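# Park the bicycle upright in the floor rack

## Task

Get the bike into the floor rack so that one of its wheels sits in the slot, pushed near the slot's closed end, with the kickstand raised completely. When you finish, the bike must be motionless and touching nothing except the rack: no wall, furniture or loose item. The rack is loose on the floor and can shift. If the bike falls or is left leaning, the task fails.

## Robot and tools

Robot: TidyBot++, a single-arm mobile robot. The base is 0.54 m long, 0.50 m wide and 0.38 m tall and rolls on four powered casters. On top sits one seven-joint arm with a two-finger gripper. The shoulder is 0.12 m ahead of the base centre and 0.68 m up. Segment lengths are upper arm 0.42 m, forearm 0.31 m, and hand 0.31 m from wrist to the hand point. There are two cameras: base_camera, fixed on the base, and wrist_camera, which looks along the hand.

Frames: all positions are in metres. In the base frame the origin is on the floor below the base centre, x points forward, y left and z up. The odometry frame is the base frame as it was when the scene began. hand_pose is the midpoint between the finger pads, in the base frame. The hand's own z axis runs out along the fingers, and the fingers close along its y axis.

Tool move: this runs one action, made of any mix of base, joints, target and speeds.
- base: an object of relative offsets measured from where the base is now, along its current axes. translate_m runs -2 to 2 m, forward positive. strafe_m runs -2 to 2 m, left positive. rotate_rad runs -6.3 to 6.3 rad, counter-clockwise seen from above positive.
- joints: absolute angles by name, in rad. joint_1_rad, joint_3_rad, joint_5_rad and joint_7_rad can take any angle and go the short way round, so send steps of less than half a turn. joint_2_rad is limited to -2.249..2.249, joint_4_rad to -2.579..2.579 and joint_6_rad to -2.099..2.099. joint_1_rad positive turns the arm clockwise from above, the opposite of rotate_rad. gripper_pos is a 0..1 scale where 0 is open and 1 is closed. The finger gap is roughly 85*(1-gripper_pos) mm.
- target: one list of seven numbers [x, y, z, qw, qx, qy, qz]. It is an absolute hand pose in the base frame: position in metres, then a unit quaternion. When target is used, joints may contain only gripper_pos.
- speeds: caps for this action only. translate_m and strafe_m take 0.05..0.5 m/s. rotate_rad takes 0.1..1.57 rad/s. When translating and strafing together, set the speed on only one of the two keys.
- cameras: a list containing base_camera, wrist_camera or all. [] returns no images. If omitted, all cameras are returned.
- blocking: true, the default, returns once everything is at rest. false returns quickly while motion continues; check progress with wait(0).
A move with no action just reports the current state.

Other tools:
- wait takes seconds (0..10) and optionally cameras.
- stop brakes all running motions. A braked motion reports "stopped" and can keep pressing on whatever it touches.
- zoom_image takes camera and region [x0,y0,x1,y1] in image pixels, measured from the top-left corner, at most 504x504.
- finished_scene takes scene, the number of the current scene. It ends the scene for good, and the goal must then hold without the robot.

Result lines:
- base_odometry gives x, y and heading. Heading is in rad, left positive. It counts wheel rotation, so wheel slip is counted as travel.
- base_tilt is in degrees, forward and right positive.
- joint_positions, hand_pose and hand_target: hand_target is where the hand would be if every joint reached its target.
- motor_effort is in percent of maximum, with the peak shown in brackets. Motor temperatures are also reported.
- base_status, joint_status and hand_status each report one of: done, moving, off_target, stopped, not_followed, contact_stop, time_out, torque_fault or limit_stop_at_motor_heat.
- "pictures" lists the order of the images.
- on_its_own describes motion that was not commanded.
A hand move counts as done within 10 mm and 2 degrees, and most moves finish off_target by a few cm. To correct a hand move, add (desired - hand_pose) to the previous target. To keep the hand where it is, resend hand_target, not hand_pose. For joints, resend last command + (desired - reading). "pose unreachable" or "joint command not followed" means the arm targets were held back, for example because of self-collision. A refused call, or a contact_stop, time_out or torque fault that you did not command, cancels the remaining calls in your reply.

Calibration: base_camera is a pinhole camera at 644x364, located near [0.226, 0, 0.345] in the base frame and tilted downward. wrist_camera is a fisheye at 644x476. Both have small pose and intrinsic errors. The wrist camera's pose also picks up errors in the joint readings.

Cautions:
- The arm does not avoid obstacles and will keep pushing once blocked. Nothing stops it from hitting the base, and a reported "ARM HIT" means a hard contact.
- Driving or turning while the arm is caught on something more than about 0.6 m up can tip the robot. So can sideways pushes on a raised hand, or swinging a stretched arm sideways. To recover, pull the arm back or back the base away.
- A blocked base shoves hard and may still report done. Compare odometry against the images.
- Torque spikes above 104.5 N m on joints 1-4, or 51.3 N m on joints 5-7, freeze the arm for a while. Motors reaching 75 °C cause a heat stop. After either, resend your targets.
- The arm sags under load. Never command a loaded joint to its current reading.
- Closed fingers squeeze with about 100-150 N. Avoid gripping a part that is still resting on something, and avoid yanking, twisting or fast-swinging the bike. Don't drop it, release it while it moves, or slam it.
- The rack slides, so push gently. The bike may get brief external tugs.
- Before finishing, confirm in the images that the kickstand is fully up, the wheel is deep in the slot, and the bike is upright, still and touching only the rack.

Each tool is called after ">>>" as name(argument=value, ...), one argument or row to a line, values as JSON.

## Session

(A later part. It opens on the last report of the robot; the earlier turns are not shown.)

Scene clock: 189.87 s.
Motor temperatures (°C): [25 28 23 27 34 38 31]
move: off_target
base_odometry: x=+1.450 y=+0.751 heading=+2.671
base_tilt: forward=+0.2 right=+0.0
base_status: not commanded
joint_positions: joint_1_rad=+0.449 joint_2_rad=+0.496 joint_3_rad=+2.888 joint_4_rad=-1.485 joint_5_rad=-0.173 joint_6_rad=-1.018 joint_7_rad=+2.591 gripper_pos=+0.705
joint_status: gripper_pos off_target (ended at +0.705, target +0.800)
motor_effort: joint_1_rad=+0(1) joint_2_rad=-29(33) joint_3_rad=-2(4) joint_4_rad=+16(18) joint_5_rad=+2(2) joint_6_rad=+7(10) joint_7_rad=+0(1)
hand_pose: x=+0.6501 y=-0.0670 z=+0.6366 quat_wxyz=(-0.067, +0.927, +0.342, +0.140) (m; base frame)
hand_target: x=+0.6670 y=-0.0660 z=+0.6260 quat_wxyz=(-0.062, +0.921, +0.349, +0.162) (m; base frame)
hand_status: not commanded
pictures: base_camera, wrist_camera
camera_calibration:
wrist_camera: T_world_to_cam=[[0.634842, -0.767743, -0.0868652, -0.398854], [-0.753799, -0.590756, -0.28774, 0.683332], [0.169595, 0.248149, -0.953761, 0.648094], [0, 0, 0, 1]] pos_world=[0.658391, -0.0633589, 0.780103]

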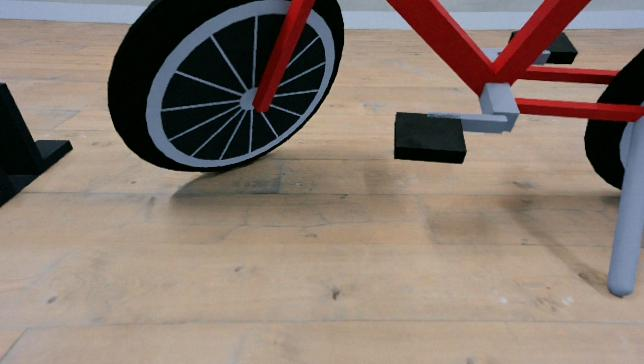

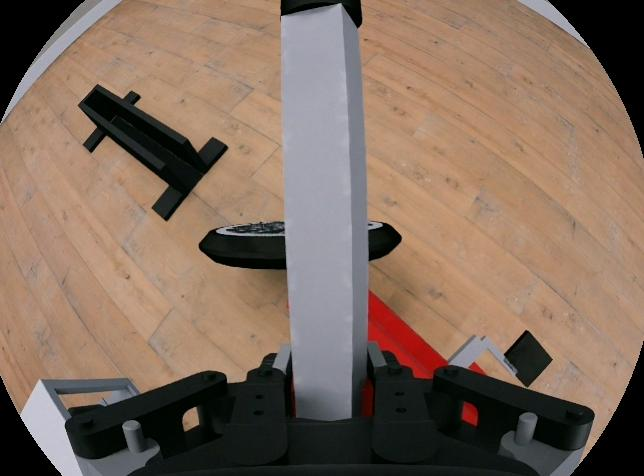

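>>> move(
  joints={"gripper_pos": 0.92},
  cameras=[],
)

>>> move(
  target=[0.727, -0.066, 0.634, -0.0151, 0.9739, 0.2159, 0.0681],
)

Scene clock: 190.63 s.
Motor temperatures (°C): [25 28 23 27 34 38 31]
move: off_target
base_odometry: x=+1.450 y=+0.751 heading=+2.671
base_tilt: forward=+0.2 right=+0.0
base_status: not commanded
joint_positions: joint_1_rad=+0.449 joint_2_rad=+0.496 joint_3_rad=+2.888 joint_4_rad=-1.485 joint_5_rad=-0.173 joint_6_rad=-1.018 joint_7_rad=+2.591 gripper_pos=+0.705
joint_status: gripper_pos off_target (ended at +0.705, target +0.920)
motor_effort: joint_1_rad=+0(0) joint_2_rad=-30(30) joint_3_rad=-2(2) joint_4_rad=+16(16) joint_5_rad=+1(2) joint_6_rad=+7(7) joint_7_rad=+0(1)
hand_pose: x=+0.6501 y=-0.0670 z=+0.6366 quat_wxyz=(-0.067, +0.927, +0.342, +0.140) (m; base frame)
hand_target: x=+0.6670 y=-0.0660 z=+0.6260 quat_wxyz=(-0.062, +0.921, +0.349, +0.162) (m; base frame)
hand_status: not commanded
pictures: none
No camera images: "cameras" was empty.

Scene clock: 192.67 s.
Motor temperatures (°C): [25 28 23 27 34 38 31]
move: off_target
base_odometry: x=+1.450 y=+0.751 heading=+2.671
base_tilt: forward=+0.3 right=+0.0
base_status: not commanded
joint_positions: joint_1_rad=+0.243 joint_2_rad=+0.649 joint_3_rad=+3.057 joint_4_rad=-1.150 joint_5_rad=-0.071 joint_6_rad=-1.353 joint_7_rad=+2.239 gripper_pos=+0.706
joint_status: not commanded
motor_effort: joint_1_rad=-8(12) joint_2_rad=-33(37) joint_3_rad=-3(7) joint_4_rad=+25(26) joint_5_rad=+3(5) joint_6_rad=+22(23) joint_7_rad=-6(6)
hand_pose: x=+0.6716 y=-0.0722 z=+0.6382 quat_wxyz=(-0.057, +0.970, +0.236, +0.020) (m; base frame)
hand_target: x=+0.7270 y=-0.0660 z=+0.6340 quat_wxyz=(-0.015, +0.974, +0.216, +0.068) (m; base frame)
hand_status: off_target (0.056 m and 7.6 deg from the pose sent, 0.077 m and 18.5 deg at the start)
pictures: base_camera, wrist_camera
camera_calibration:
wrist_camera: T_world_to_cam=[[0.427187, -0.89103, -0.153551, -0.243174], [-0.903816, -0.425527, -0.0452057, 0.654766], [-0.0250603, 0.158093, -0.987106, 0.79279], [0, 0, 0, 1]] pos_world=[0.715537, -0.0633896, 0.774828]

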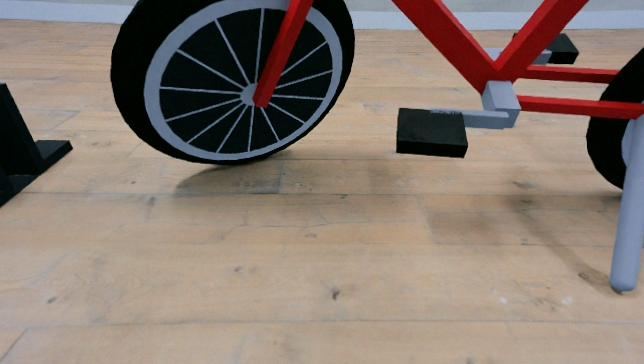

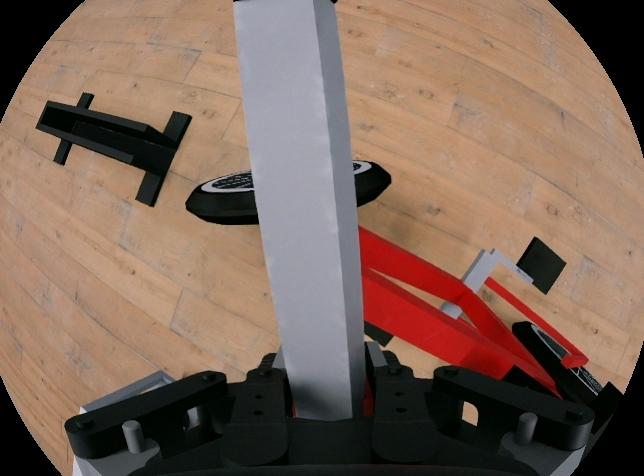

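>>> move(
  target=[0.785, -0.067, 0.640, 0.0, 0.9945, 0.1045, 0.0],
)

Scene clock: 195.07 s.
Motor temperatures (°C): [25 28 23 27 34 38 31]
move: off_target
base_odometry: x=+1.450 y=+0.751 heading=+2.671
base_tilt: forward=+0.2 right=+0.0
base_status: not commanded
joint_positions: joint_1_rad=+0.097 joint_2_rad=+0.984 joint_3_rad=+3.081 joint_4_rad=-0.450 joint_5_rad=-0.116 joint_6_rad=-1.825 joint_7_rad=+1.987 gripper_pos=+0.706
joint_status: not commanded
motor_effort: joint_1_rad=+0(8) joint_2_rad=-46(47) joint_3_rad=+9(10) joint_4_rad=+24(27) joint_5_rad=+19(20) joint_6_rad=+20(23) joint_7_rad=-7(9)
hand_pose: x=+0.7448 y=-0.0016 z=+0.6533 quat_wxyz=(-0.094, +0.977, +0.188, -0.037) (m; base frame)
hand_target: x=+0.7850 y=-0.0670 z=+0.6400 quat_wxyz=(+0.000, +0.995, +0.105, +0.000) (m; base frame)
hand_status: off_target (0.078 m and 15.1 deg from the pose sent, 0.114 m and 16.8 deg at the start)
pictures: base_camera, wrist_camera
camera_calibration:
wrist_camera: T_world_to_cam=[[0.319409, -0.915492, -0.244646, -0.0694573], [-0.93718, -0.343393, 0.0614352, 0.706985], [-0.140253, 0.209654, -0.967664, 0.871522], [0, 0, 0, 1]] pos_world=[0.806992, -0.0035319, 0.782915]

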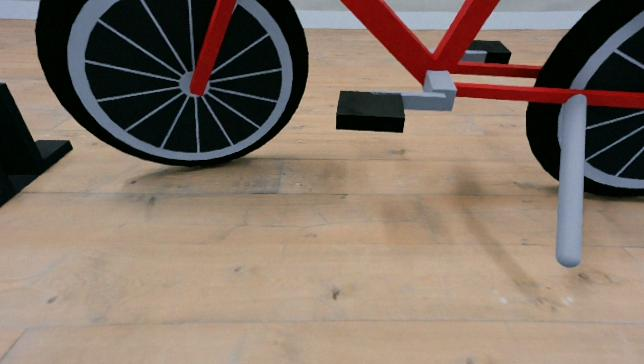

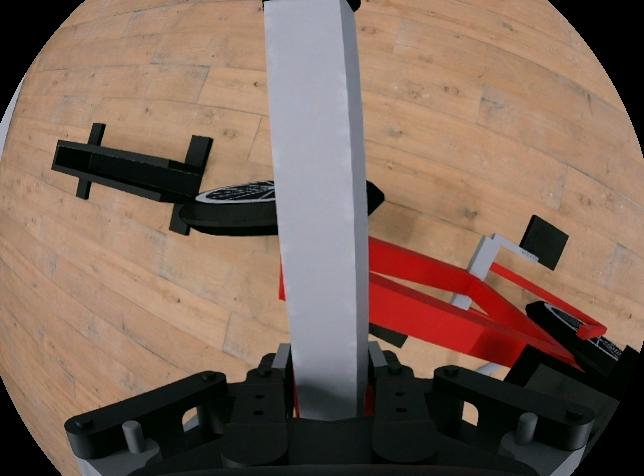

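>>> move(
  base={"translate_m": 0.06},
  speeds={"translate_m": 0.1},
  target=[0.73, -0.01, 0.645, 0.0, 0.9962, 0.0872, 0.0],
  cameras=[],
)

>>> move(
  base={"translate_m": 0.06},
  speeds={"translate_m": 0.1},
  target=[0.67, -0.01, 0.645, 0.0, 0.9972, 0.0750, 0.0],
)

Scene clock: 197.07 s.
Motor temperatures (°C): [25 28 23 27 34 38 31]
move: off_target
base_odometry: x=+1.396 y=+0.779 heading=+2.671
base_tilt: forward=+0.2 right=+0.0
base_status: done
joint_positions: joint_1_rad=+0.006 joint_2_rad=+0.783 joint_3_rad=+3.081 joint_4_rad=-0.870 joint_5_rad=-0.129 joint_6_rad=-1.664 joint_7_rad=+1.875 gripper_pos=+0.706
joint_status: not commanded
motor_effort: joint_1_rad=+1(6) joint_2_rad=-39(47) joint_3_rad=+9(12) joint_4_rad=+21(25) joint_5_rad=+20(24) joint_6_rad=+11(22) joint_7_rad=-8(8)
hand_pose: x=+0.6728 y=+0.0631 z=+0.6535 quat_wxyz=(-0.096, +0.978, +0.171, -0.074) (m; base frame)
hand_target: x=+0.7300 y=-0.0100 z=+0.6450 quat_wxyz=(+0.000, +0.996, +0.087, +0.000) (m; base frame)
hand_status: off_target (0.093 m and 17.0 deg from the pose sent, 0.019 m and 16.4 deg at the start)
pictures: none
No camera images: "cameras" was empty.

Scene clock: 198.47 s.
Motor temperatures (°C): [25 28 23 27 34 38 31]
move: off_target
base_odometry: x=+1.343 y=+0.806 heading=+2.671
base_tilt: forward=+0.3 right=+0.0
base_status: done
joint_positions: joint_1_rad=+0.006 joint_2_rad=+0.615 joint_3_rad=+3.081 joint_4_rad=-1.185 joint_5_rad=-0.134 joint_6_rad=-1.528 joint_7_rad=+1.860 gripper_pos=+0.706
joint_status: not commanded
motor_effort: joint_1_rad=+3(4) joint_2_rad=-33(40) joint_3_rad=+10(11) joint_4_rad=+21(22) joint_5_rad=+23(25) joint_6_rad=+11(12) joint_7_rad=-10(10)
hand_pose: x=+0.6082 y=+0.0655 z=+0.6533 quat_wxyz=(-0.095, +0.980, +0.157, -0.081) (m; base frame)
hand_target: x=+0.6700 y=-0.0100 z=+0.6450 quat_wxyz=(+0.000, +0.997, +0.075, +0.000) (m; base frame)
hand_status: off_target (0.098 m and 17.2 deg from the pose sent, 0.074 m and 17.9 deg at the start)
pictures: base_camera, wrist_camera
camera_calibration:
wrist_camera: T_world_to_cam=[[0.247641, -0.934751, -0.254784, 0.0871324], [-0.943892, -0.292077, 0.154142, 0.542166], [-0.218501, 0.202317, -0.954634, 0.877879], [0, 0, 0, 1]] pos_world=[0.681986, 0.0621916, 0.776682]

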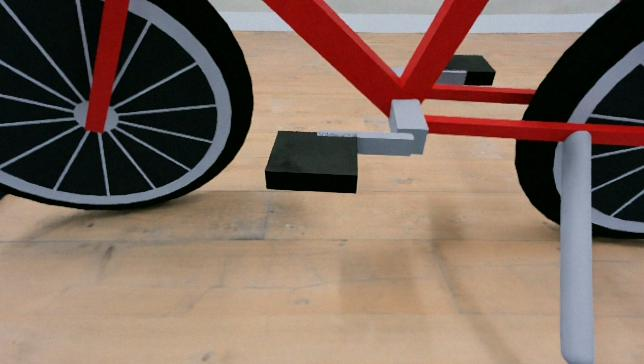

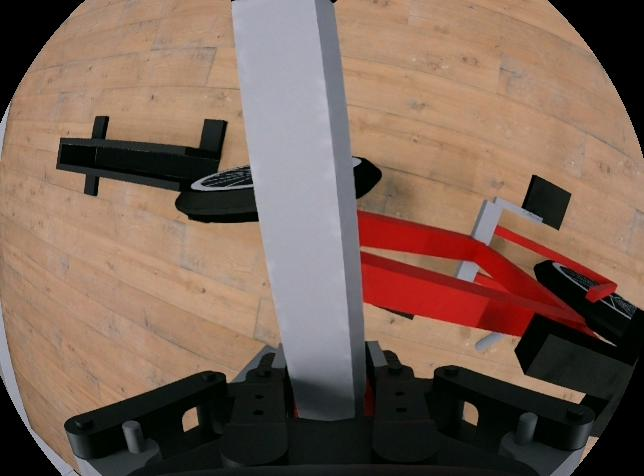

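>>> move(
  target=[0.69, -0.02, 0.645, -0.1036, 0.986, 0.1298, 0.0136],
)

Scene clock: 201.30 s.
Motor temperatures (°C): [25 28 23 27 34 38 31]
move: off_target
base_odometry: x=+1.343 y=+0.806 heading=+2.671
base_tilt: forward=+0.2 right=+0.0
base_status: not commanded
joint_positions: joint_1_rad=+0.196 joint_2_rad=+0.661 joint_3_rad=+3.033 joint_4_rad=-1.104 joint_5_rad=-0.166 joint_6_rad=-1.527 joint_7_rad=+1.964 gripper_pos=+0.706
joint_status: not commanded
motor_effort: joint_1_rad=+2(8) joint_2_rad=-37(38) joint_3_rad=+2(11) joint_4_rad=+22(23) joint_5_rad=+7(24) joint_6_rad=+13(16) joint_7_rad=-3(10)
hand_pose: x=+0.6417 y=-0.0029 z=+0.6554 quat_wxyz=(-0.130, +0.982, +0.132, -0.043) (m; base frame)
hand_target: x=+0.6900 y=-0.0200 z=+0.6450 quat_wxyz=(-0.104, +0.986, +0.130, +0.014) (m; base frame)
hand_status: off_target (0.052 m and 7.2 deg from the pose sent, 0.119 m and 11.4 deg at the start)
pictures: base_camera, wrist_camera
camera_calibration:
wrist_camera: T_world_to_cam=[[0.206616, -0.926961, -0.313135, 0.0800316], [-0.967306, -0.241631, 0.0770339, 0.619195], [-0.147071, 0.286981, -0.946579, 0.850108], [0, 0, 0, 1]] pos_world=[0.707441, -0.0201616, 0.782056]

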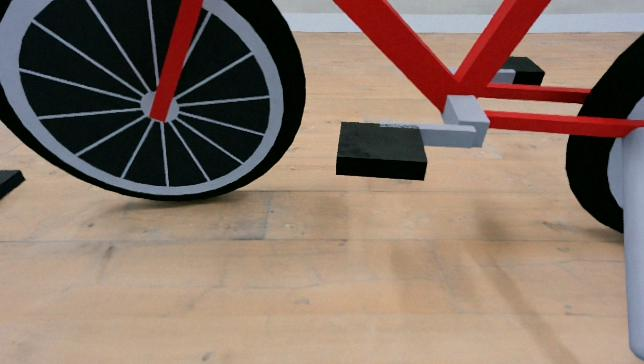

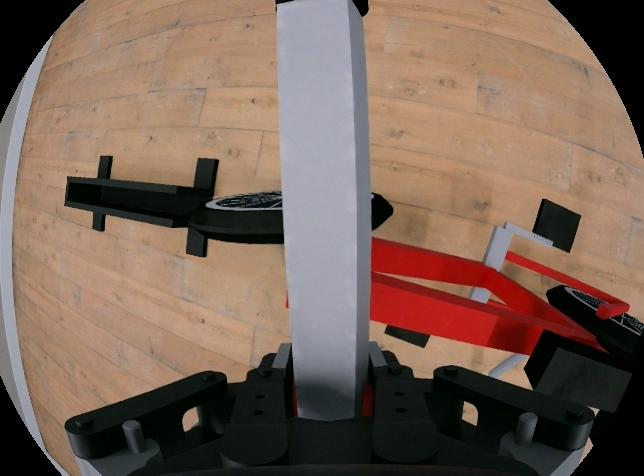

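>>> move(
  target=[0.73, -0.03, 0.645, -0.1392, 0.99, 0.035, 0.004],
)

Scene clock: 202.73 s.
Motor temperatures (°C): [25 28 23 27 34 38 31]
move: off_target
base_odometry: x=+1.343 y=+0.806 heading=+2.671
base_tilt: forward=+0.2 right=+0.0
base_status: not commanded
joint_positions: joint_1_rad=+0.198 joint_2_rad=+0.799 joint_3_rad=+3.033 joint_4_rad=-0.854 joint_5_rad=-0.238 joint_6_rad=-1.576 joint_7_rad=+1.865 gripper_pos=+0.706
joint_status: not commanded
motor_effort: joint_1_rad=+2(4) joint_2_rad=-43(43) joint_3_rad=+3(4) joint_4_rad=+21(23) joint_5_rad=+9(10) joint_6_rad=+11(16) joint_7_rad=-1(4)
hand_pose: x=+0.7116 y=+0.0049 z=+0.6570 quat_wxyz=(-0.162, +0.983, +0.082, -0.009) (m; base frame)
hand_target: x=+0.7300 y=-0.0300 z=+0.6450 quat_wxyz=(-0.139, +0.990, +0.035, +0.004) (m; base frame)
hand_status: off_target (0.041 m and 6.2 deg from the pose sent, 0.093 m and 12.5 deg at the start)
pictures: base_camera, wrist_camera
camera_calibration:
wrist_camera: T_world_to_cam=[[0.119864, -0.921883, -0.368461, 0.171297], [-0.990513, -0.13617, 0.018472, 0.743058], [-0.0672025, 0.362752, -0.92946, 0.791233], [0, 0, 0, 1]] pos_world=[0.768649, -0.0279227, 0.78481]

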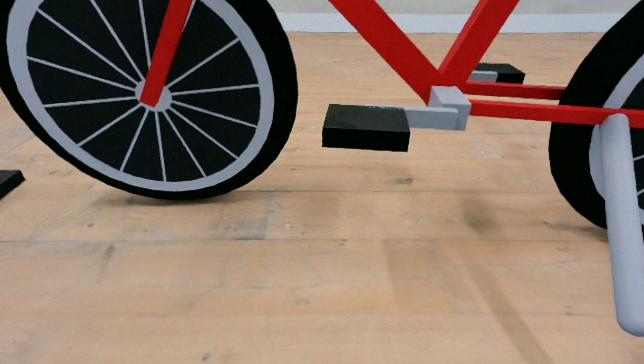

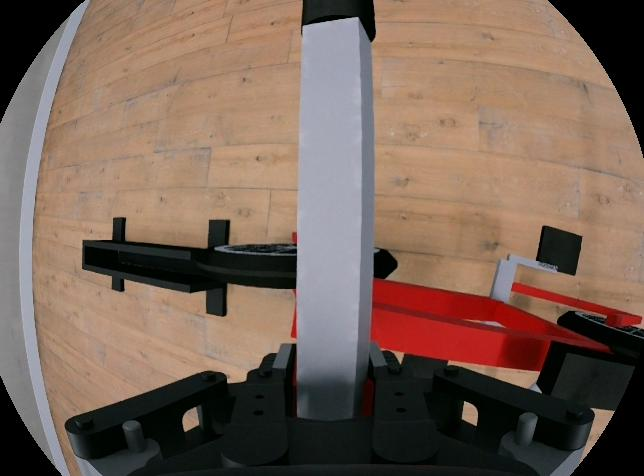

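>>> move(
  target=[0.72, -0.08, 0.645, -0.1392, 0.99, 0.02, 0.004],
  cameras=[],
)

>>> move(
  target=[0.71, -0.08, 0.685, -0.1392, 0.99, 0.01, 0.004],
)

Scene clock: 205.07 s.
Motor temperatures (°C): [25 28 23 27 34 38 31]
move: off_target
base_odometry: x=+1.343 y=+0.806 heading=+2.671
base_tilt: forward=+0.2 right=+0.0
base_status: not commanded
joint_positions: joint_1_rad=+0.303 joint_2_rad=+0.801 joint_3_rad=+3.031 joint_4_rad=-0.853 joint_5_rad=-0.245 joint_6_rad=-1.578 joint_7_rad=+1.865 gripper_pos=+0.706
joint_status: not commanded
motor_effort: joint_1_rad=+2(9) joint_2_rad=-43(44) joint_3_rad=+2(6) joint_4_rad=+20(21) joint_5_rad=+7(11) joint_6_rad=+9(11) joint_7_rad=+0(1)
hand_pose: x=+0.7093 y=-0.0542 z=+0.6571 quat_wxyz=(-0.167, +0.985, +0.031, +0.000) (m; base frame)
hand_target: x=+0.7200 y=-0.0800 z=+0.6450 quat_wxyz=(-0.139, +0.990, +0.020, +0.004) (m; base frame)
hand_status: off_target (0.030 m and 3.5 deg from the pose sent, 0.086 m and 7.8 deg at the start)
pictures: none
No camera images: "cameras" was empty.

Scene clock: 206.00 s.
Motor temperatures (°C): [25 29 23 27 34 38 31]
move: off_target
base_odometry: x=+1.343 y=+0.806 heading=+2.671
base_tilt: forward=+0.3 right=+0.0
base_status: not commanded
joint_positions: joint_1_rad=+0.303 joint_2_rad=+0.817 joint_3_rad=+3.034 joint_4_rad=-0.819 joint_5_rad=-0.245 joint_6_rad=-1.615 joint_7_rad=+1.860 gripper_pos=+0.706
joint_status: not commanded
motor_effort: joint_1_rad=+1(3) joint_2_rad=-54(54) joint_3_rad=-1(2) joint_4_rad=+23(24) joint_5_rad=+2(7) joint_6_rad=+3(9) joint_7_rad=+0(0)
hand_pose: x=+0.7080 y=-0.0563 z=+0.6579 quat_wxyz=(-0.169, +0.985, +0.031, -0.010) (m; base frame)
hand_target: x=+0.7100 y=-0.0800 z=+0.6850 quat_wxyz=(-0.139, +0.990, +0.010, +0.004) (m; base frame)
hand_status: off_target (0.036 m and 4.5 deg from the pose sent, 0.038 m and 4.1 deg at the start)
pictures: base_camera, wrist_camera
camera_calibration:
wrist_camera: T_world_to_cam=[[0.0187666, -0.924478, -0.380774, 0.195204], [-0.998663, -0.0356774, 0.0374015, 0.730151], [-0.0481619, 0.379563, -0.923912, 0.797832], [0, 0, 0, 1]] pos_world=[0.763937, -0.0963159, 0.784146]

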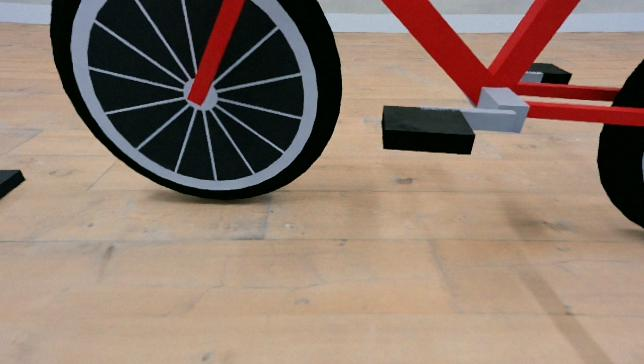

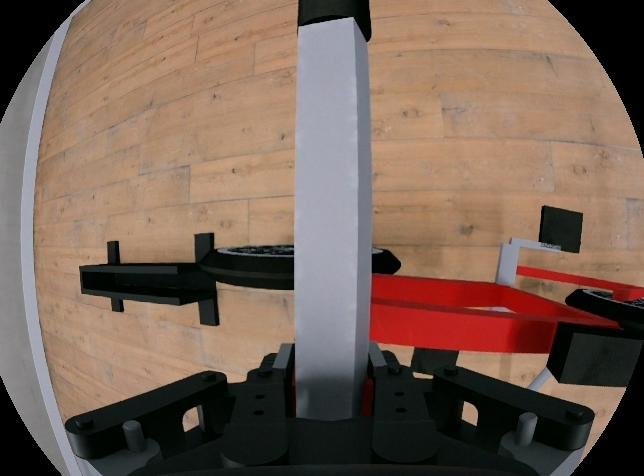

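>>> zoom_image(
  camera="wrist_camera",
  region=[60, 200, 310, 360],
)

Scaled by 2.016.

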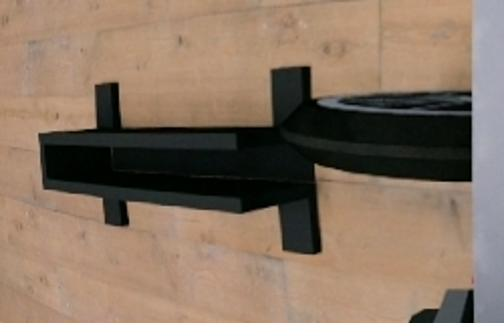

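>>> move(
  target=[0.713, -0.08, 0.645, -0.1392, 0.99, 0.02, 0.004],
  cameras=[],
)

>>> move(
  base={"strafe_m": -0.25, "translate_m": 0.017},
  speeds={"strafe_m": 0.1},
)

>>> zoom_image(
  camera="wrist_camera",
  region=[30, 200, 300, 360],
)

Scene clock: 207.83 s.
Motor temperatures (°C): [25 29 23 27 34 38 31]
move: off_target
base_odometry: x=+1.343 y=+0.806 heading=+2.671
base_tilt: forward=+0.2 right=+0.0
base_status: not commanded
joint_positions: joint_1_rad=+0.303 joint_2_rad=+0.803 joint_3_rad=+3.034 joint_4_rad=-0.850 joint_5_rad=-0.245 joint_6_rad=-1.605 joint_7_rad=+1.861 gripper_pos=+0.706
joint_status: not commanded
motor_effort: joint_1_rad=+1(2) joint_2_rad=-41(54) joint_3_rad=+1(1) joint_4_rad=+17(24) joint_5_rad=+5(6) joint_6_rad=+2(3) joint_7_rad=+0(0)
hand_pose: x=+0.7018 y=-0.0541 z=+0.6571 quat_wxyz=(-0.170, +0.985, +0.030, -0.013) (m; base frame)
hand_target: x=+0.7130 y=-0.0800 z=+0.6450 quat_wxyz=(-0.139, +0.990, +0.020, +0.004) (m; base frame)
hand_status: off_target (0.031 m and 4.2 deg from the pose sent, 0.027 m and 4.0 deg at the start)
pictures: none
No camera images: "cameras" was empty.

Scene clock: 211.20 s.
Motor temperatures (°C): [25 29 23 27 34 38 31]
move: done
base_odometry: x=+1.441 y=+1.037 heading=+2.671
base_tilt: forward=+0.2 right=+0.0
base_status: done
joint_positions: joint_1_rad=+0.311 joint_2_rad=+0.803 joint_3_rad=+3.034 joint_4_rad=-0.852 joint_5_rad=-0.246 joint_6_rad=-1.605 joint_7_rad=+1.861 gripper_pos=+0.706
joint_status: not commanded
motor_effort: joint_1_rad=+1(6) joint_2_rad=-42(43) joint_3_rad=+1(3) joint_4_rad=+18(18) joint_5_rad=+6(9) joint_6_rad=+4(5) joint_7_rad=+0(1)
hand_pose: x=+0.7006 y=-0.0583 z=+0.6565 quat_wxyz=(-0.170, +0.985, +0.026, -0.014) (m; base frame)
hand_target: x=+0.7130 y=-0.0800 z=+0.6450 quat_wxyz=(-0.139, +0.990, +0.020, +0.004) (m; base frame)
hand_status: not commanded
pictures: base_camera, wrist_camera
camera_calibration:
wrist_camera: T_world_to_cam=[[0.00729163, -0.923893, -0.38258, 0.202189], [-0.998517, -0.0273674, 0.0470586, 0.716761], [-0.0539474, 0.38167, -0.922723, 0.800351], [0, 0, 0, 1]] pos_world=[0.757401, -0.0990532, 0.782126]

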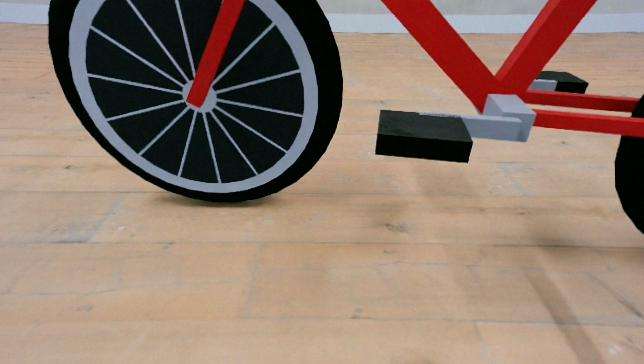

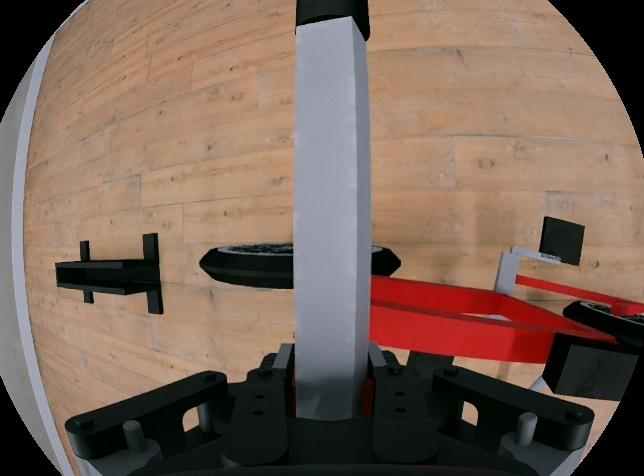

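Scaled by 1.867.

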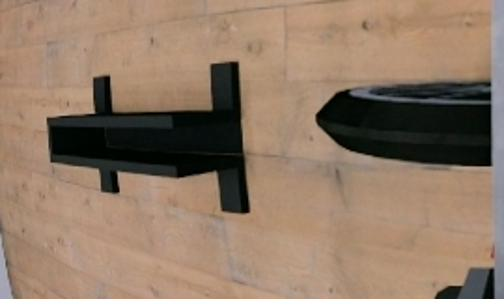

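>>> move(
  target=[0.713, -0.08, 0.645, -0.1373, 0.9767, 0.1634, 0.023],
)

Scene clock: 212.70 s.
Motor temperatures (°C): [25 29 23 27 34 38 31]
move: off_target
base_odometry: x=+1.441 y=+1.037 heading=+2.671
base_tilt: forward=+0.3 right=+0.0
base_status: not commanded
joint_positions: joint_1_rad=+0.314 joint_2_rad=+0.803 joint_3_rad=+3.016 joint_4_rad=-0.853 joint_5_rad=-0.227 joint_6_rad=-1.605 joint_7_rad=+2.111 gripper_pos=+0.706
joint_status: not commanded
motor_effort: joint_1_rad=+1(2) joint_2_rad=-42(45) joint_3_rad=-1(1) joint_4_rad=+17(19) joint_5_rad=+2(7) joint_6_rad=+2(4) joint_7_rad=+0(1)
hand_pose: x=+0.6996 y=-0.0577 z=+0.6563 quat_wxyz=(-0.168, +0.974, +0.154, +0.006) (m; base frame)
hand_target: x=+0.7130 y=-0.0800 z=+0.6450 quat_wxyz=(-0.137, +0.977, +0.163, +0.023) (m; base frame)
hand_status: off_target (0.028 m and 4.2 deg from the pose sent, 0.027 m and 16.8 deg at the start)
pictures: base_camera, wrist_camera
camera_calibration:
wrist_camera: T_world_to_cam=[[0.264172, -0.888789, -0.374523, 0.0197466], [-0.961883, -0.271238, -0.0347884, 0.729778], [-0.0706654, 0.369437, -0.926565, 0.813406], [0, 0, 0, 1]] pos_world=[0.754224, -0.0850087, 0.786457]

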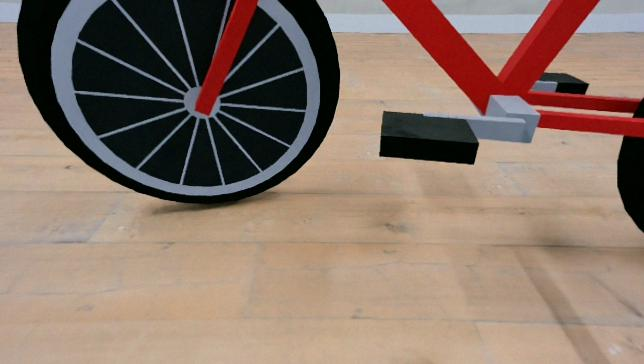

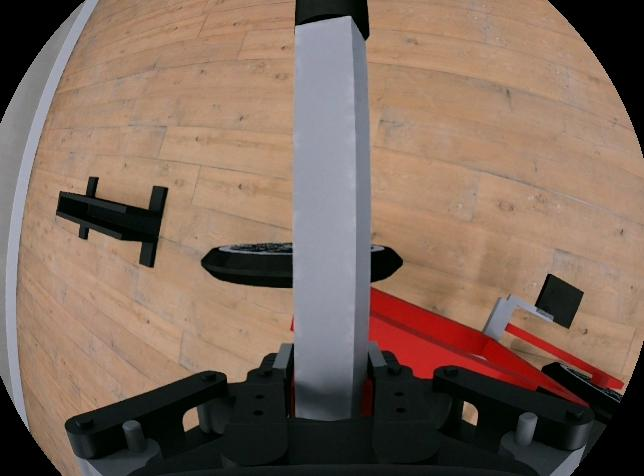

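>>> move(
  base={"strafe_m": 0.15, "translate_m": -0.048},
  speeds={"strafe_m": 0.1},
  cameras=[],
)

>>> move(
  target=[0.713, -0.08, 0.645, -0.1392, 0.99, 0.025, 0.004],
)

>>> zoom_image(
  camera="wrist_camera",
  region=[40, 200, 310, 360],
)

Scene clock: 215.10 s.
Motor temperatures (°C): [25 29 23 27 34 38 31]
move: done
base_odometry: x=+1.416 y=+0.881 heading=+2.671
base_tilt: forward=+0.2 right=+0.0
base_status: done
joint_positions: joint_1_rad=+0.318 joint_2_rad=+0.802 joint_3_rad=+3.012 joint_4_rad=-0.853 joint_5_rad=-0.225 joint_6_rad=-1.605 joint_7_rad=+2.111 gripper_pos=+0.707
joint_status: not commanded
motor_effort: joint_1_rad=+1(5) joint_2_rad=-41(43) joint_3_rad=-1(4) joint_4_rad=+17(18) joint_5_rad=+1(4) joint_6_rad=+1(4) joint_7_rad=+0(1)
hand_pose: x=+0.6992 y=-0.0592 z=+0.6569 quat_wxyz=(-0.168, +0.974, +0.153, +0.007) (m; base frame)
hand_target: x=+0.7130 y=-0.0800 z=+0.6450 quat_wxyz=(-0.137, +0.977, +0.163, +0.023) (m; base frame)
hand_status: not commanded
pictures: none
No camera images: "cameras" was empty.

Scene clock: 215.90 s.
Motor temperatures (°C): [25 29 23 27 34 38 31]
move: off_target
base_odometry: x=+1.416 y=+0.881 heading=+2.671
base_tilt: forward=+0.2 right=+0.0
base_status: not commanded
joint_positions: joint_1_rad=+0.316 joint_2_rad=+0.801 joint_3_rad=+3.022 joint_4_rad=-0.855 joint_5_rad=-0.238 joint_6_rad=-1.605 joint_7_rad=+1.907 gripper_pos=+0.707
joint_status: not commanded
motor_effort: joint_1_rad=+1(3) joint_2_rad=-42(44) joint_3_rad=+1(2) joint_4_rad=+18(18) joint_5_rad=+4(6) joint_6_rad=+3(5) joint_7_rad=+0(1)
hand_pose: x=+0.6995 y=-0.0579 z=+0.6571 quat_wxyz=(-0.171, +0.984, +0.051, -0.010) (m; base frame)
hand_target: x=+0.7130 y=-0.0800 z=+0.6450 quat_wxyz=(-0.139, +0.990, +0.025, +0.004) (m; base frame)
hand_status: off_target (0.029 m and 5.0 deg from the pose sent, 0.028 m and 15.2 deg at the start)
pictures: base_camera, wrist_camera
camera_calibration:
wrist_camera: T_world_to_cam=[[0.0575525, -0.921472, -0.384159, 0.168849], [-0.996651, -0.0754221, 0.0316003, 0.7217], [-0.0580928, 0.381053, -0.922726, 0.80352], [0, 0, 0, 1]] pos_world=[0.756244, -0.0961622, 0.783488]

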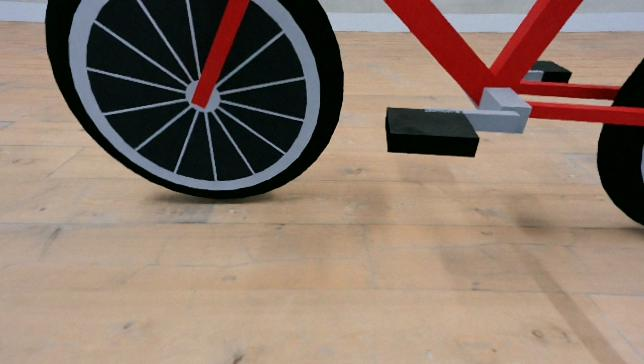

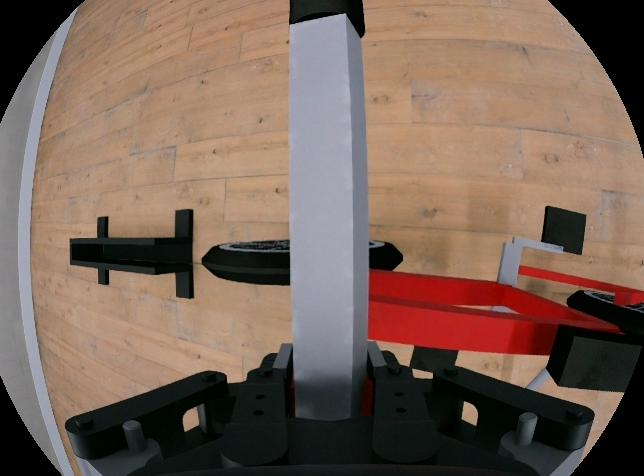

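Scaled by 1.867.

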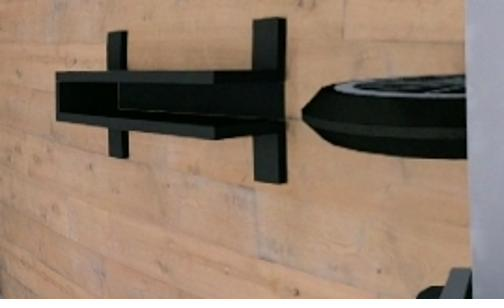

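>>> move(
  target=[0.713, -0.08, 0.645, -0.1392, 0.99, 0.007, 0.004],
  cameras=[],
)

>>> move(
  base={"strafe_m": 0.15, "translate_m": -0.012},
  speeds={"strafe_m": 0.1},
)

>>> zoom_image(
  camera="wrist_camera",
  region=[40, 180, 310, 340],
)

Scene clock: 216.73 s.
Motor temperatures (°C): [25 29 23 27 34 38 31]
move: off_target
base_odometry: x=+1.416 y=+0.881 heading=+2.671
base_tilt: forward=+0.3 right=+0.0
base_status: not commanded
joint_positions: joint_1_rad=+0.316 joint_2_rad=+0.800 joint_3_rad=+3.022 joint_4_rad=-0.859 joint_5_rad=-0.238 joint_6_rad=-1.605 joint_7_rad=+1.886 gripper_pos=+0.707
joint_status: not commanded
motor_effort: joint_1_rad=+1(2) joint_2_rad=-41(43) joint_3_rad=+1(1) joint_4_rad=+17(18) joint_5_rad=+6(7) joint_6_rad=+2(3) joint_7_rad=-1(1)
hand_pose: x=+0.6982 y=-0.0576 z=+0.6570 quat_wxyz=(-0.171, +0.984, +0.040, -0.013) (m; base frame)
hand_target: x=+0.7130 y=-0.0800 z=+0.6450 quat_wxyz=(-0.139, +0.990, +0.007, +0.004) (m; base frame)
hand_status: off_target (0.029 m and 5.7 deg from the pose sent, 0.029 m and 6.4 deg at the start)
pictures: none
No camera images: "cameras" was empty.

Scene clock: 219.10 s.
Motor temperatures (°C): [25 29 23 27 34 38 31]
move: done
base_odometry: x=+1.359 y=+0.742 heading=+2.671
base_tilt: forward=+0.2 right=+0.0
base_status: done
joint_positions: joint_1_rad=+0.299 joint_2_rad=+0.798 joint_3_rad=+3.028 joint_4_rad=-0.860 joint_5_rad=-0.242 joint_6_rad=-1.605 joint_7_rad=+1.886 gripper_pos=+0.707
joint_status: not commanded
motor_effort: joint_1_rad=+1(6) joint_2_rad=-42(43) joint_3_rad=+1(3) joint_4_rad=+17(19) joint_5_rad=+5(8) joint_6_rad=+1(4) joint_7_rad=-1(1)
hand_pose: x=+0.6989 y=-0.0490 z=+0.6571 quat_wxyz=(-0.171, +0.984, +0.046, -0.014) (m; base frame)
hand_target: x=+0.7130 y=-0.0800 z=+0.6450 quat_wxyz=(-0.139, +0.990, +0.007, +0.004) (m; base frame)
hand_status: not commanded
pictures: base_camera, wrist_camera
camera_calibration:
wrist_camera: T_world_to_cam=[[0.0472856, -0.922128, -0.383986, 0.184098], [-0.996797, -0.0683835, 0.0414709, 0.715708], [-0.0644998, 0.380795, -0.922407, 0.804366], [0, 0, 0, 1]] pos_world=[0.756592, -0.0875937, 0.782963]

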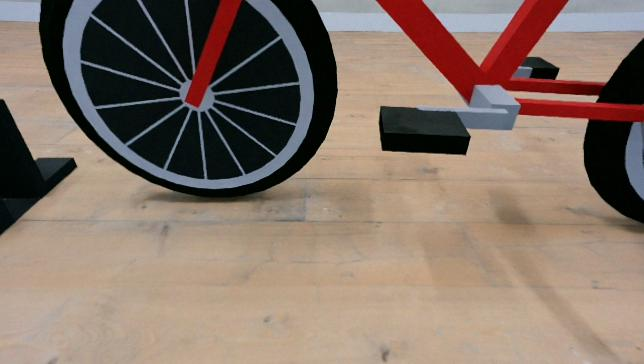

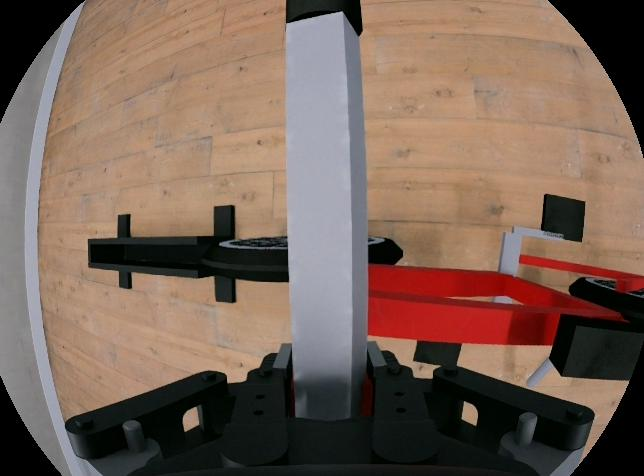

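Scaled by 1.867.

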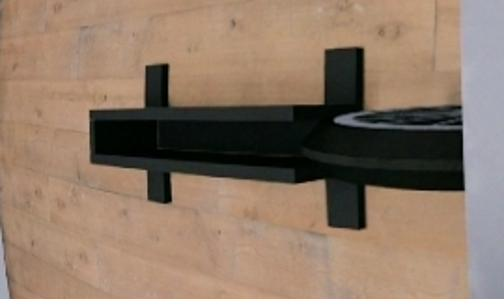

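>>> move(
  base={"strafe_m": 0.05, "translate_m": -0.006},
  speeds={"strafe_m": 0.1},
  cameras=[],
)

>>> move(
  target=[0.713, -0.08, 0.645, -0.1392, 0.99, -0.02, 0.004],
)

>>> zoom_image(
  camera="wrist_camera",
  region=[60, 180, 310, 340],
)

Scene clock: 222.03 s.
Motor temperatures (°C): [25 29 23 27 34 38 31]
move: done
base_odometry: x=+1.341 y=+0.694 heading=+2.671
base_tilt: forward=+0.2 right=+0.0
base_status: done
joint_positions: joint_1_rad=+0.298 joint_2_rad=+0.798 joint_3_rad=+3.031 joint_4_rad=-0.861 joint_5_rad=-0.246 joint_6_rad=-1.604 joint_7_rad=+1.886 gripper_pos=+0.707
joint_status: not commanded
motor_effort: joint_1_rad=+1(6) joint_2_rad=-41(43) joint_3_rad=+0(4) joint_4_rad=+17(18) joint_5_rad=+5(8) joint_6_rad=+0(3) joint_7_rad=-1(1)
hand_pose: x=+0.6989 y=-0.0490 z=+0.6569 quat_wxyz=(-0.171, +0.984, +0.045, -0.014) (m; base frame)
hand_target: x=+0.7130 y=-0.0800 z=+0.6450 quat_wxyz=(-0.139, +0.990, +0.007, +0.004) (m; base frame)
hand_status: not commanded
pictures: none
No camera images: "cameras" was empty.

Scene clock: 222.60 s.
Motor temperatures (°C): [25 29 23 27 34 38 31]
move: off_target
base_odometry: x=+1.341 y=+0.694 heading=+2.671
base_tilt: forward=+0.2 right=+0.0
base_status: not commanded
joint_positions: joint_1_rad=+0.298 joint_2_rad=+0.794 joint_3_rad=+3.032 joint_4_rad=-0.871 joint_5_rad=-0.247 joint_6_rad=-1.600 joint_7_rad=+1.843 gripper_pos=+0.707
joint_status: not commanded
motor_effort: joint_1_rad=+1(2) joint_2_rad=-41(42) joint_3_rad=+1(2) joint_4_rad=+17(17) joint_5_rad=+6(7) joint_6_rad=+0(2) joint_7_rad=+0(1)
hand_pose: x=+0.6973 y=-0.0484 z=+0.6568 quat_wxyz=(-0.171, +0.985, +0.024, -0.018) (m; base frame)
hand_target: x=+0.7130 y=-0.0800 z=+0.6450 quat_wxyz=(-0.139, +0.990, -0.020, +0.004) (m; base frame)
hand_status: off_target (0.037 m and 6.8 deg from the pose sent, 0.036 m and 8.6 deg at the start)
pictures: base_camera, wrist_camera
camera_calibration:
wrist_camera: T_world_to_cam=[[0.0012364, -0.923192, -0.384337, 0.216927], [-0.998059, -0.0250669, 0.0570009, 0.706965], [-0.0622569, 0.383521, -0.921432, 0.801746], [0, 0, 0, 1]] pos_world=[0.755239, -0.0894993, 0.781829]

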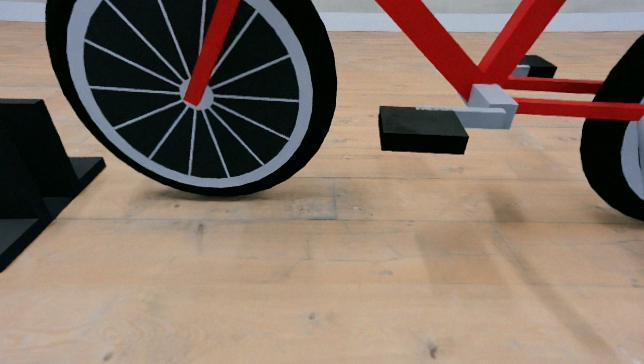

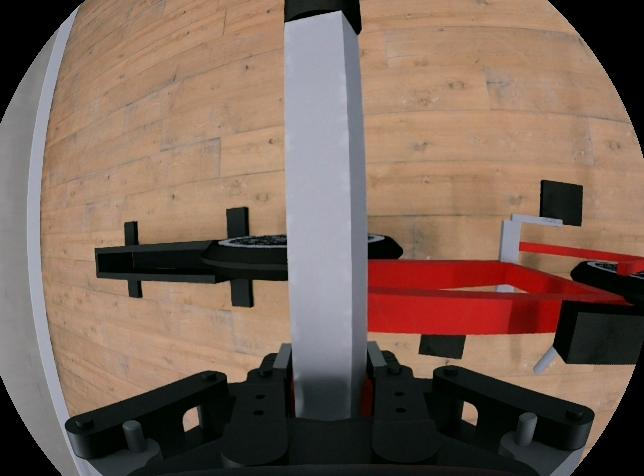

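Scaled by 2.016.

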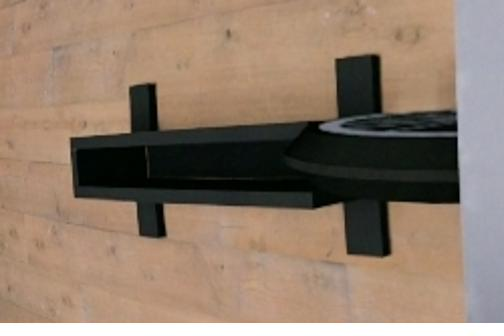

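>>> move(
  target=[0.713, -0.08, 0.645, -0.1392, 0.99, 0.008, 0.004],
  cameras=[],
)

>>> move(
  base={"strafe_m": 0.08, "translate_m": -0.0095},
  speeds={"strafe_m": 0.1},
  cameras=[],
)

>>> move(
  target=[0.713, -0.08, 0.645, -0.1392, 0.99, -0.015, 0.004],
)

>>> zoom_image(
  camera="wrist_camera",
  region=[60, 180, 310, 340],
)

Scene clock: 223.70 s.
Motor temperatures (°C): [25 29 23 27 34 38 31]
move: off_target
base_odometry: x=+1.341 y=+0.694 heading=+2.671
base_tilt: forward=+0.3 right=+0.0
base_status: not commanded
joint_positions: joint_1_rad=+0.298 joint_2_rad=+0.794 joint_3_rad=+3.032 joint_4_rad=-0.870 joint_5_rad=-0.247 joint_6_rad=-1.600 joint_7_rad=+1.858 gripper_pos=+0.707
joint_status: not commanded
motor_effort: joint_1_rad=+1(1) joint_2_rad=-43(44) joint_3_rad=+1(1) joint_4_rad=+17(18) joint_5_rad=+6(7) joint_6_rad=+0(1) joint_7_rad=+0(1)
hand_pose: x=+0.6976 y=-0.0485 z=+0.6570 quat_wxyz=(-0.171, +0.985, +0.031, -0.017) (m; base frame)
hand_target: x=+0.7130 y=-0.0800 z=+0.6450 quat_wxyz=(-0.139, +0.990, +0.008, +0.004) (m; base frame)
hand_status: off_target (0.037 m and 5.2 deg from the pose sent, 0.037 m and 4.9 deg at the start)
pictures: none
No camera images: "cameras" was empty.

Scene clock: 225.03 s.
Motor temperatures (°C): [25 29 23 27 34 38 31]
move: done
base_odometry: x=+1.313 y=+0.619 heading=+2.671
base_tilt: forward=+0.3 right=+0.0
base_status: done
joint_positions: joint_1_rad=+0.318 joint_2_rad=+0.794 joint_3_rad=+3.035 joint_4_rad=-0.869 joint_5_rad=-0.247 joint_6_rad=-1.600 joint_7_rad=+1.858 gripper_pos=+0.707
joint_status: not commanded
motor_effort: joint_1_rad=+0(5) joint_2_rad=-42(44) joint_3_rad=+1(3) joint_4_rad=+17(18) joint_5_rad=+7(8) joint_6_rad=+1(2) joint_7_rad=-1(1)
hand_pose: x=+0.6965 y=-0.0617 z=+0.6567 quat_wxyz=(-0.170, +0.985, +0.020, -0.015) (m; base frame)
hand_target: x=+0.7130 y=-0.0800 z=+0.6450 quat_wxyz=(-0.139, +0.990, +0.008, +0.004) (m; base frame)
hand_status: not commanded
pictures: none
No camera images: "cameras" was empty.

Scene clock: 225.53 s.
Motor temperatures (°C): [25 29 23 27 34 38 31]
move: off_target
base_odometry: x=+1.313 y=+0.619 heading=+2.671
base_tilt: forward=+0.3 right=+0.0
base_status: not commanded
joint_positions: joint_1_rad=+0.318 joint_2_rad=+0.793 joint_3_rad=+3.036 joint_4_rad=-0.873 joint_5_rad=-0.247 joint_6_rad=-1.600 joint_7_rad=+1.840 gripper_pos=+0.707
joint_status: not commanded
motor_effort: joint_1_rad=+0(1) joint_2_rad=-41(43) joint_3_rad=+1(2) joint_4_rad=+17(17) joint_5_rad=+7(7) joint_6_rad=+1(2) joint_7_rad=-1(2)
hand_pose: x=+0.6956 y=-0.0614 z=+0.6565 quat_wxyz=(-0.170, +0.985, +0.011, -0.017) (m; base frame)
hand_target: x=+0.7130 y=-0.0800 z=+0.6450 quat_wxyz=(-0.139, +0.990, -0.015, +0.004) (m; base frame)
hand_status: off_target (0.028 m and 5.3 deg from the pose sent, 0.027 m and 5.8 deg at the start)
pictures: base_camera, wrist_camera
camera_calibration:
wrist_camera: T_world_to_cam=[[-0.0230559, -0.923992, -0.381717, 0.219916], [-0.998239, 0.000401026, 0.0593233, 0.705092], [-0.0546611, 0.382413, -0.922373, 0.801589], [0, 0, 0, 1]] pos_world=[0.752736, -0.10362, 0.781482]

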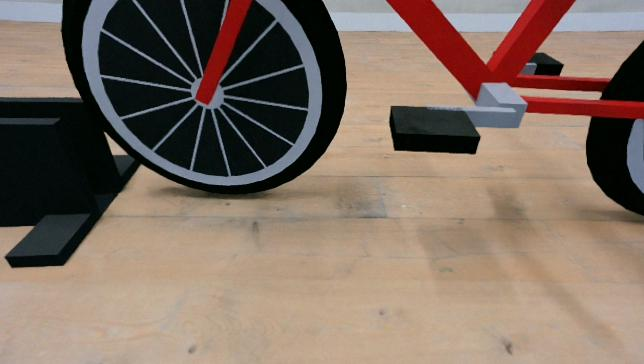

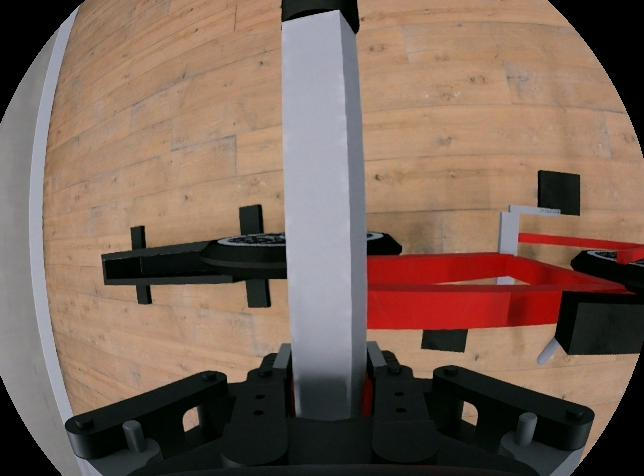

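Scaled by 2.016.

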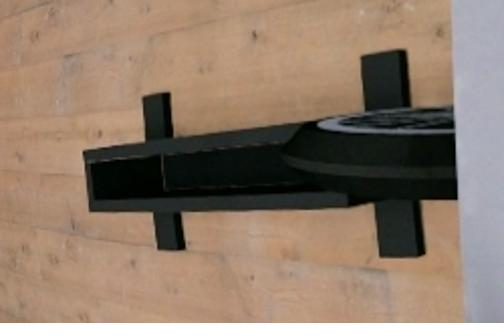

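>>> move(
  target=[0.710, -0.075, 0.645, -0.1392, 0.99, 0.015, 0.004],
  cameras=[],
)

>>> move(
  base={"strafe_m": 0.08, "translate_m": -0.007},
  speeds={"strafe_m": 0.1},
)

>>> zoom_image(
  camera="wrist_camera",
  region=[60, 180, 310, 340],
)

Scene clock: 226.57 s.
Motor temperatures (°C): [25 29 23 27 34 38 31]
move: off_target
base_odometry: x=+1.313 y=+0.619 heading=+2.671
base_tilt: forward=+0.2 right=+0.0
base_status: not commanded
joint_positions: joint_1_rad=+0.317 joint_2_rad=+0.791 joint_3_rad=+3.036 joint_4_rad=-0.877 joint_5_rad=-0.247 joint_6_rad=-1.599 joint_7_rad=+1.862 gripper_pos=+0.707
joint_status: not commanded
motor_effort: joint_1_rad=+1(2) joint_2_rad=-41(41) joint_3_rad=+1(2) joint_4_rad=+16(17) joint_5_rad=+7(8) joint_6_rad=+1(2) joint_7_rad=+0(1)
hand_pose: x=+0.6945 y=-0.0605 z=+0.6564 quat_wxyz=(-0.171, +0.985, +0.022, -0.016) (m; base frame)
hand_target: x=+0.7100 y=-0.0750 z=+0.6450 quat_wxyz=(-0.139, +0.990, +0.015, +0.004) (m; base frame)
hand_status: off_target (0.024 m and 4.4 deg from the pose sent, 0.023 m and 4.4 deg at the start)
pictures: none
No camera images: "cameras" was empty.

Scene clock: 228.33 s.
Motor temperatures (°C): [25 29 23 27 34 38 31]
move: done
base_odometry: x=+1.283 y=+0.544 heading=+2.672
base_tilt: forward=+0.3 right=+0.0
base_status: done
joint_positions: joint_1_rad=+0.294 joint_2_rad=+0.790 joint_3_rad=+3.039 joint_4_rad=-0.879 joint_5_rad=-0.251 joint_6_rad=-1.597 joint_7_rad=+1.862 gripper_pos=+0.707
joint_status: not commanded
motor_effort: joint_1_rad=+1(7) joint_2_rad=-41(43) joint_3_rad=+1(4) joint_4_rad=+17(18) joint_5_rad=+6(9) joint_6_rad=+0(3) joint_7_rad=-1(2)
hand_pose: x=+0.6959 y=-0.0474 z=+0.6563 quat_wxyz=(-0.171, +0.985, +0.032, -0.018) (m; base frame)
hand_target: x=+0.7100 y=-0.0750 z=+0.6450 quat_wxyz=(-0.139, +0.990, +0.015, +0.004) (m; base frame)
hand_status: not commanded
pictures: base_camera, wrist_camera
camera_calibration:
wrist_camera: T_world_to_cam=[[0.0178684, -0.923304, -0.383653, 0.205594], [-0.997737, -0.0413448, 0.053032, 0.707271], [-0.0648267, 0.381837, -0.921953, 0.802827], [0, 0, 0, 1]] pos_world=[0.754041, -0.0874815, 0.781538]

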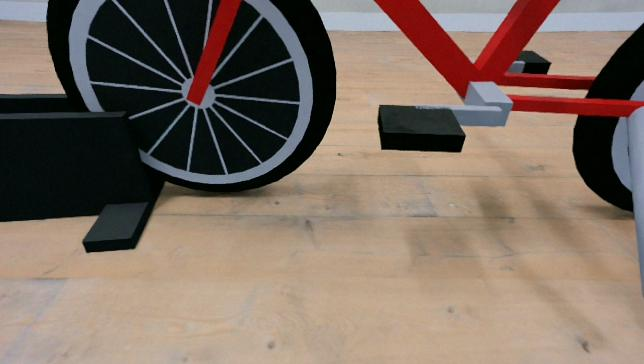

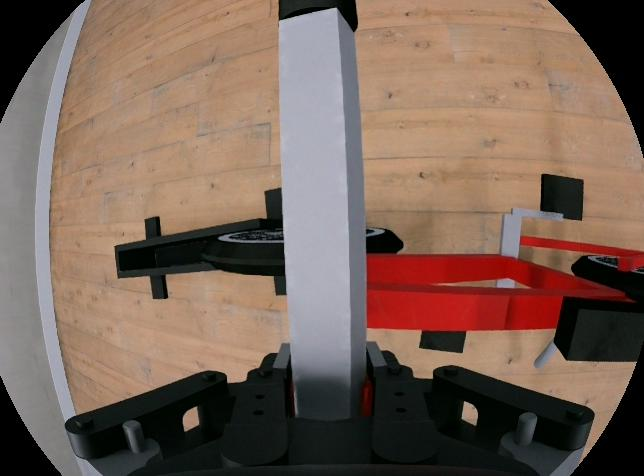

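Scaled by 2.016.

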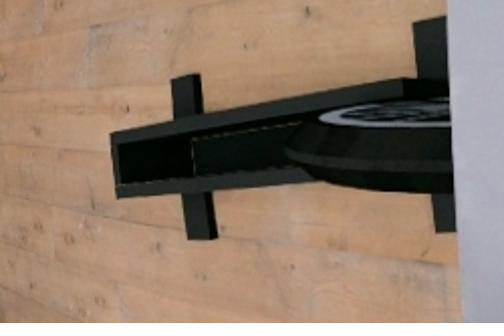

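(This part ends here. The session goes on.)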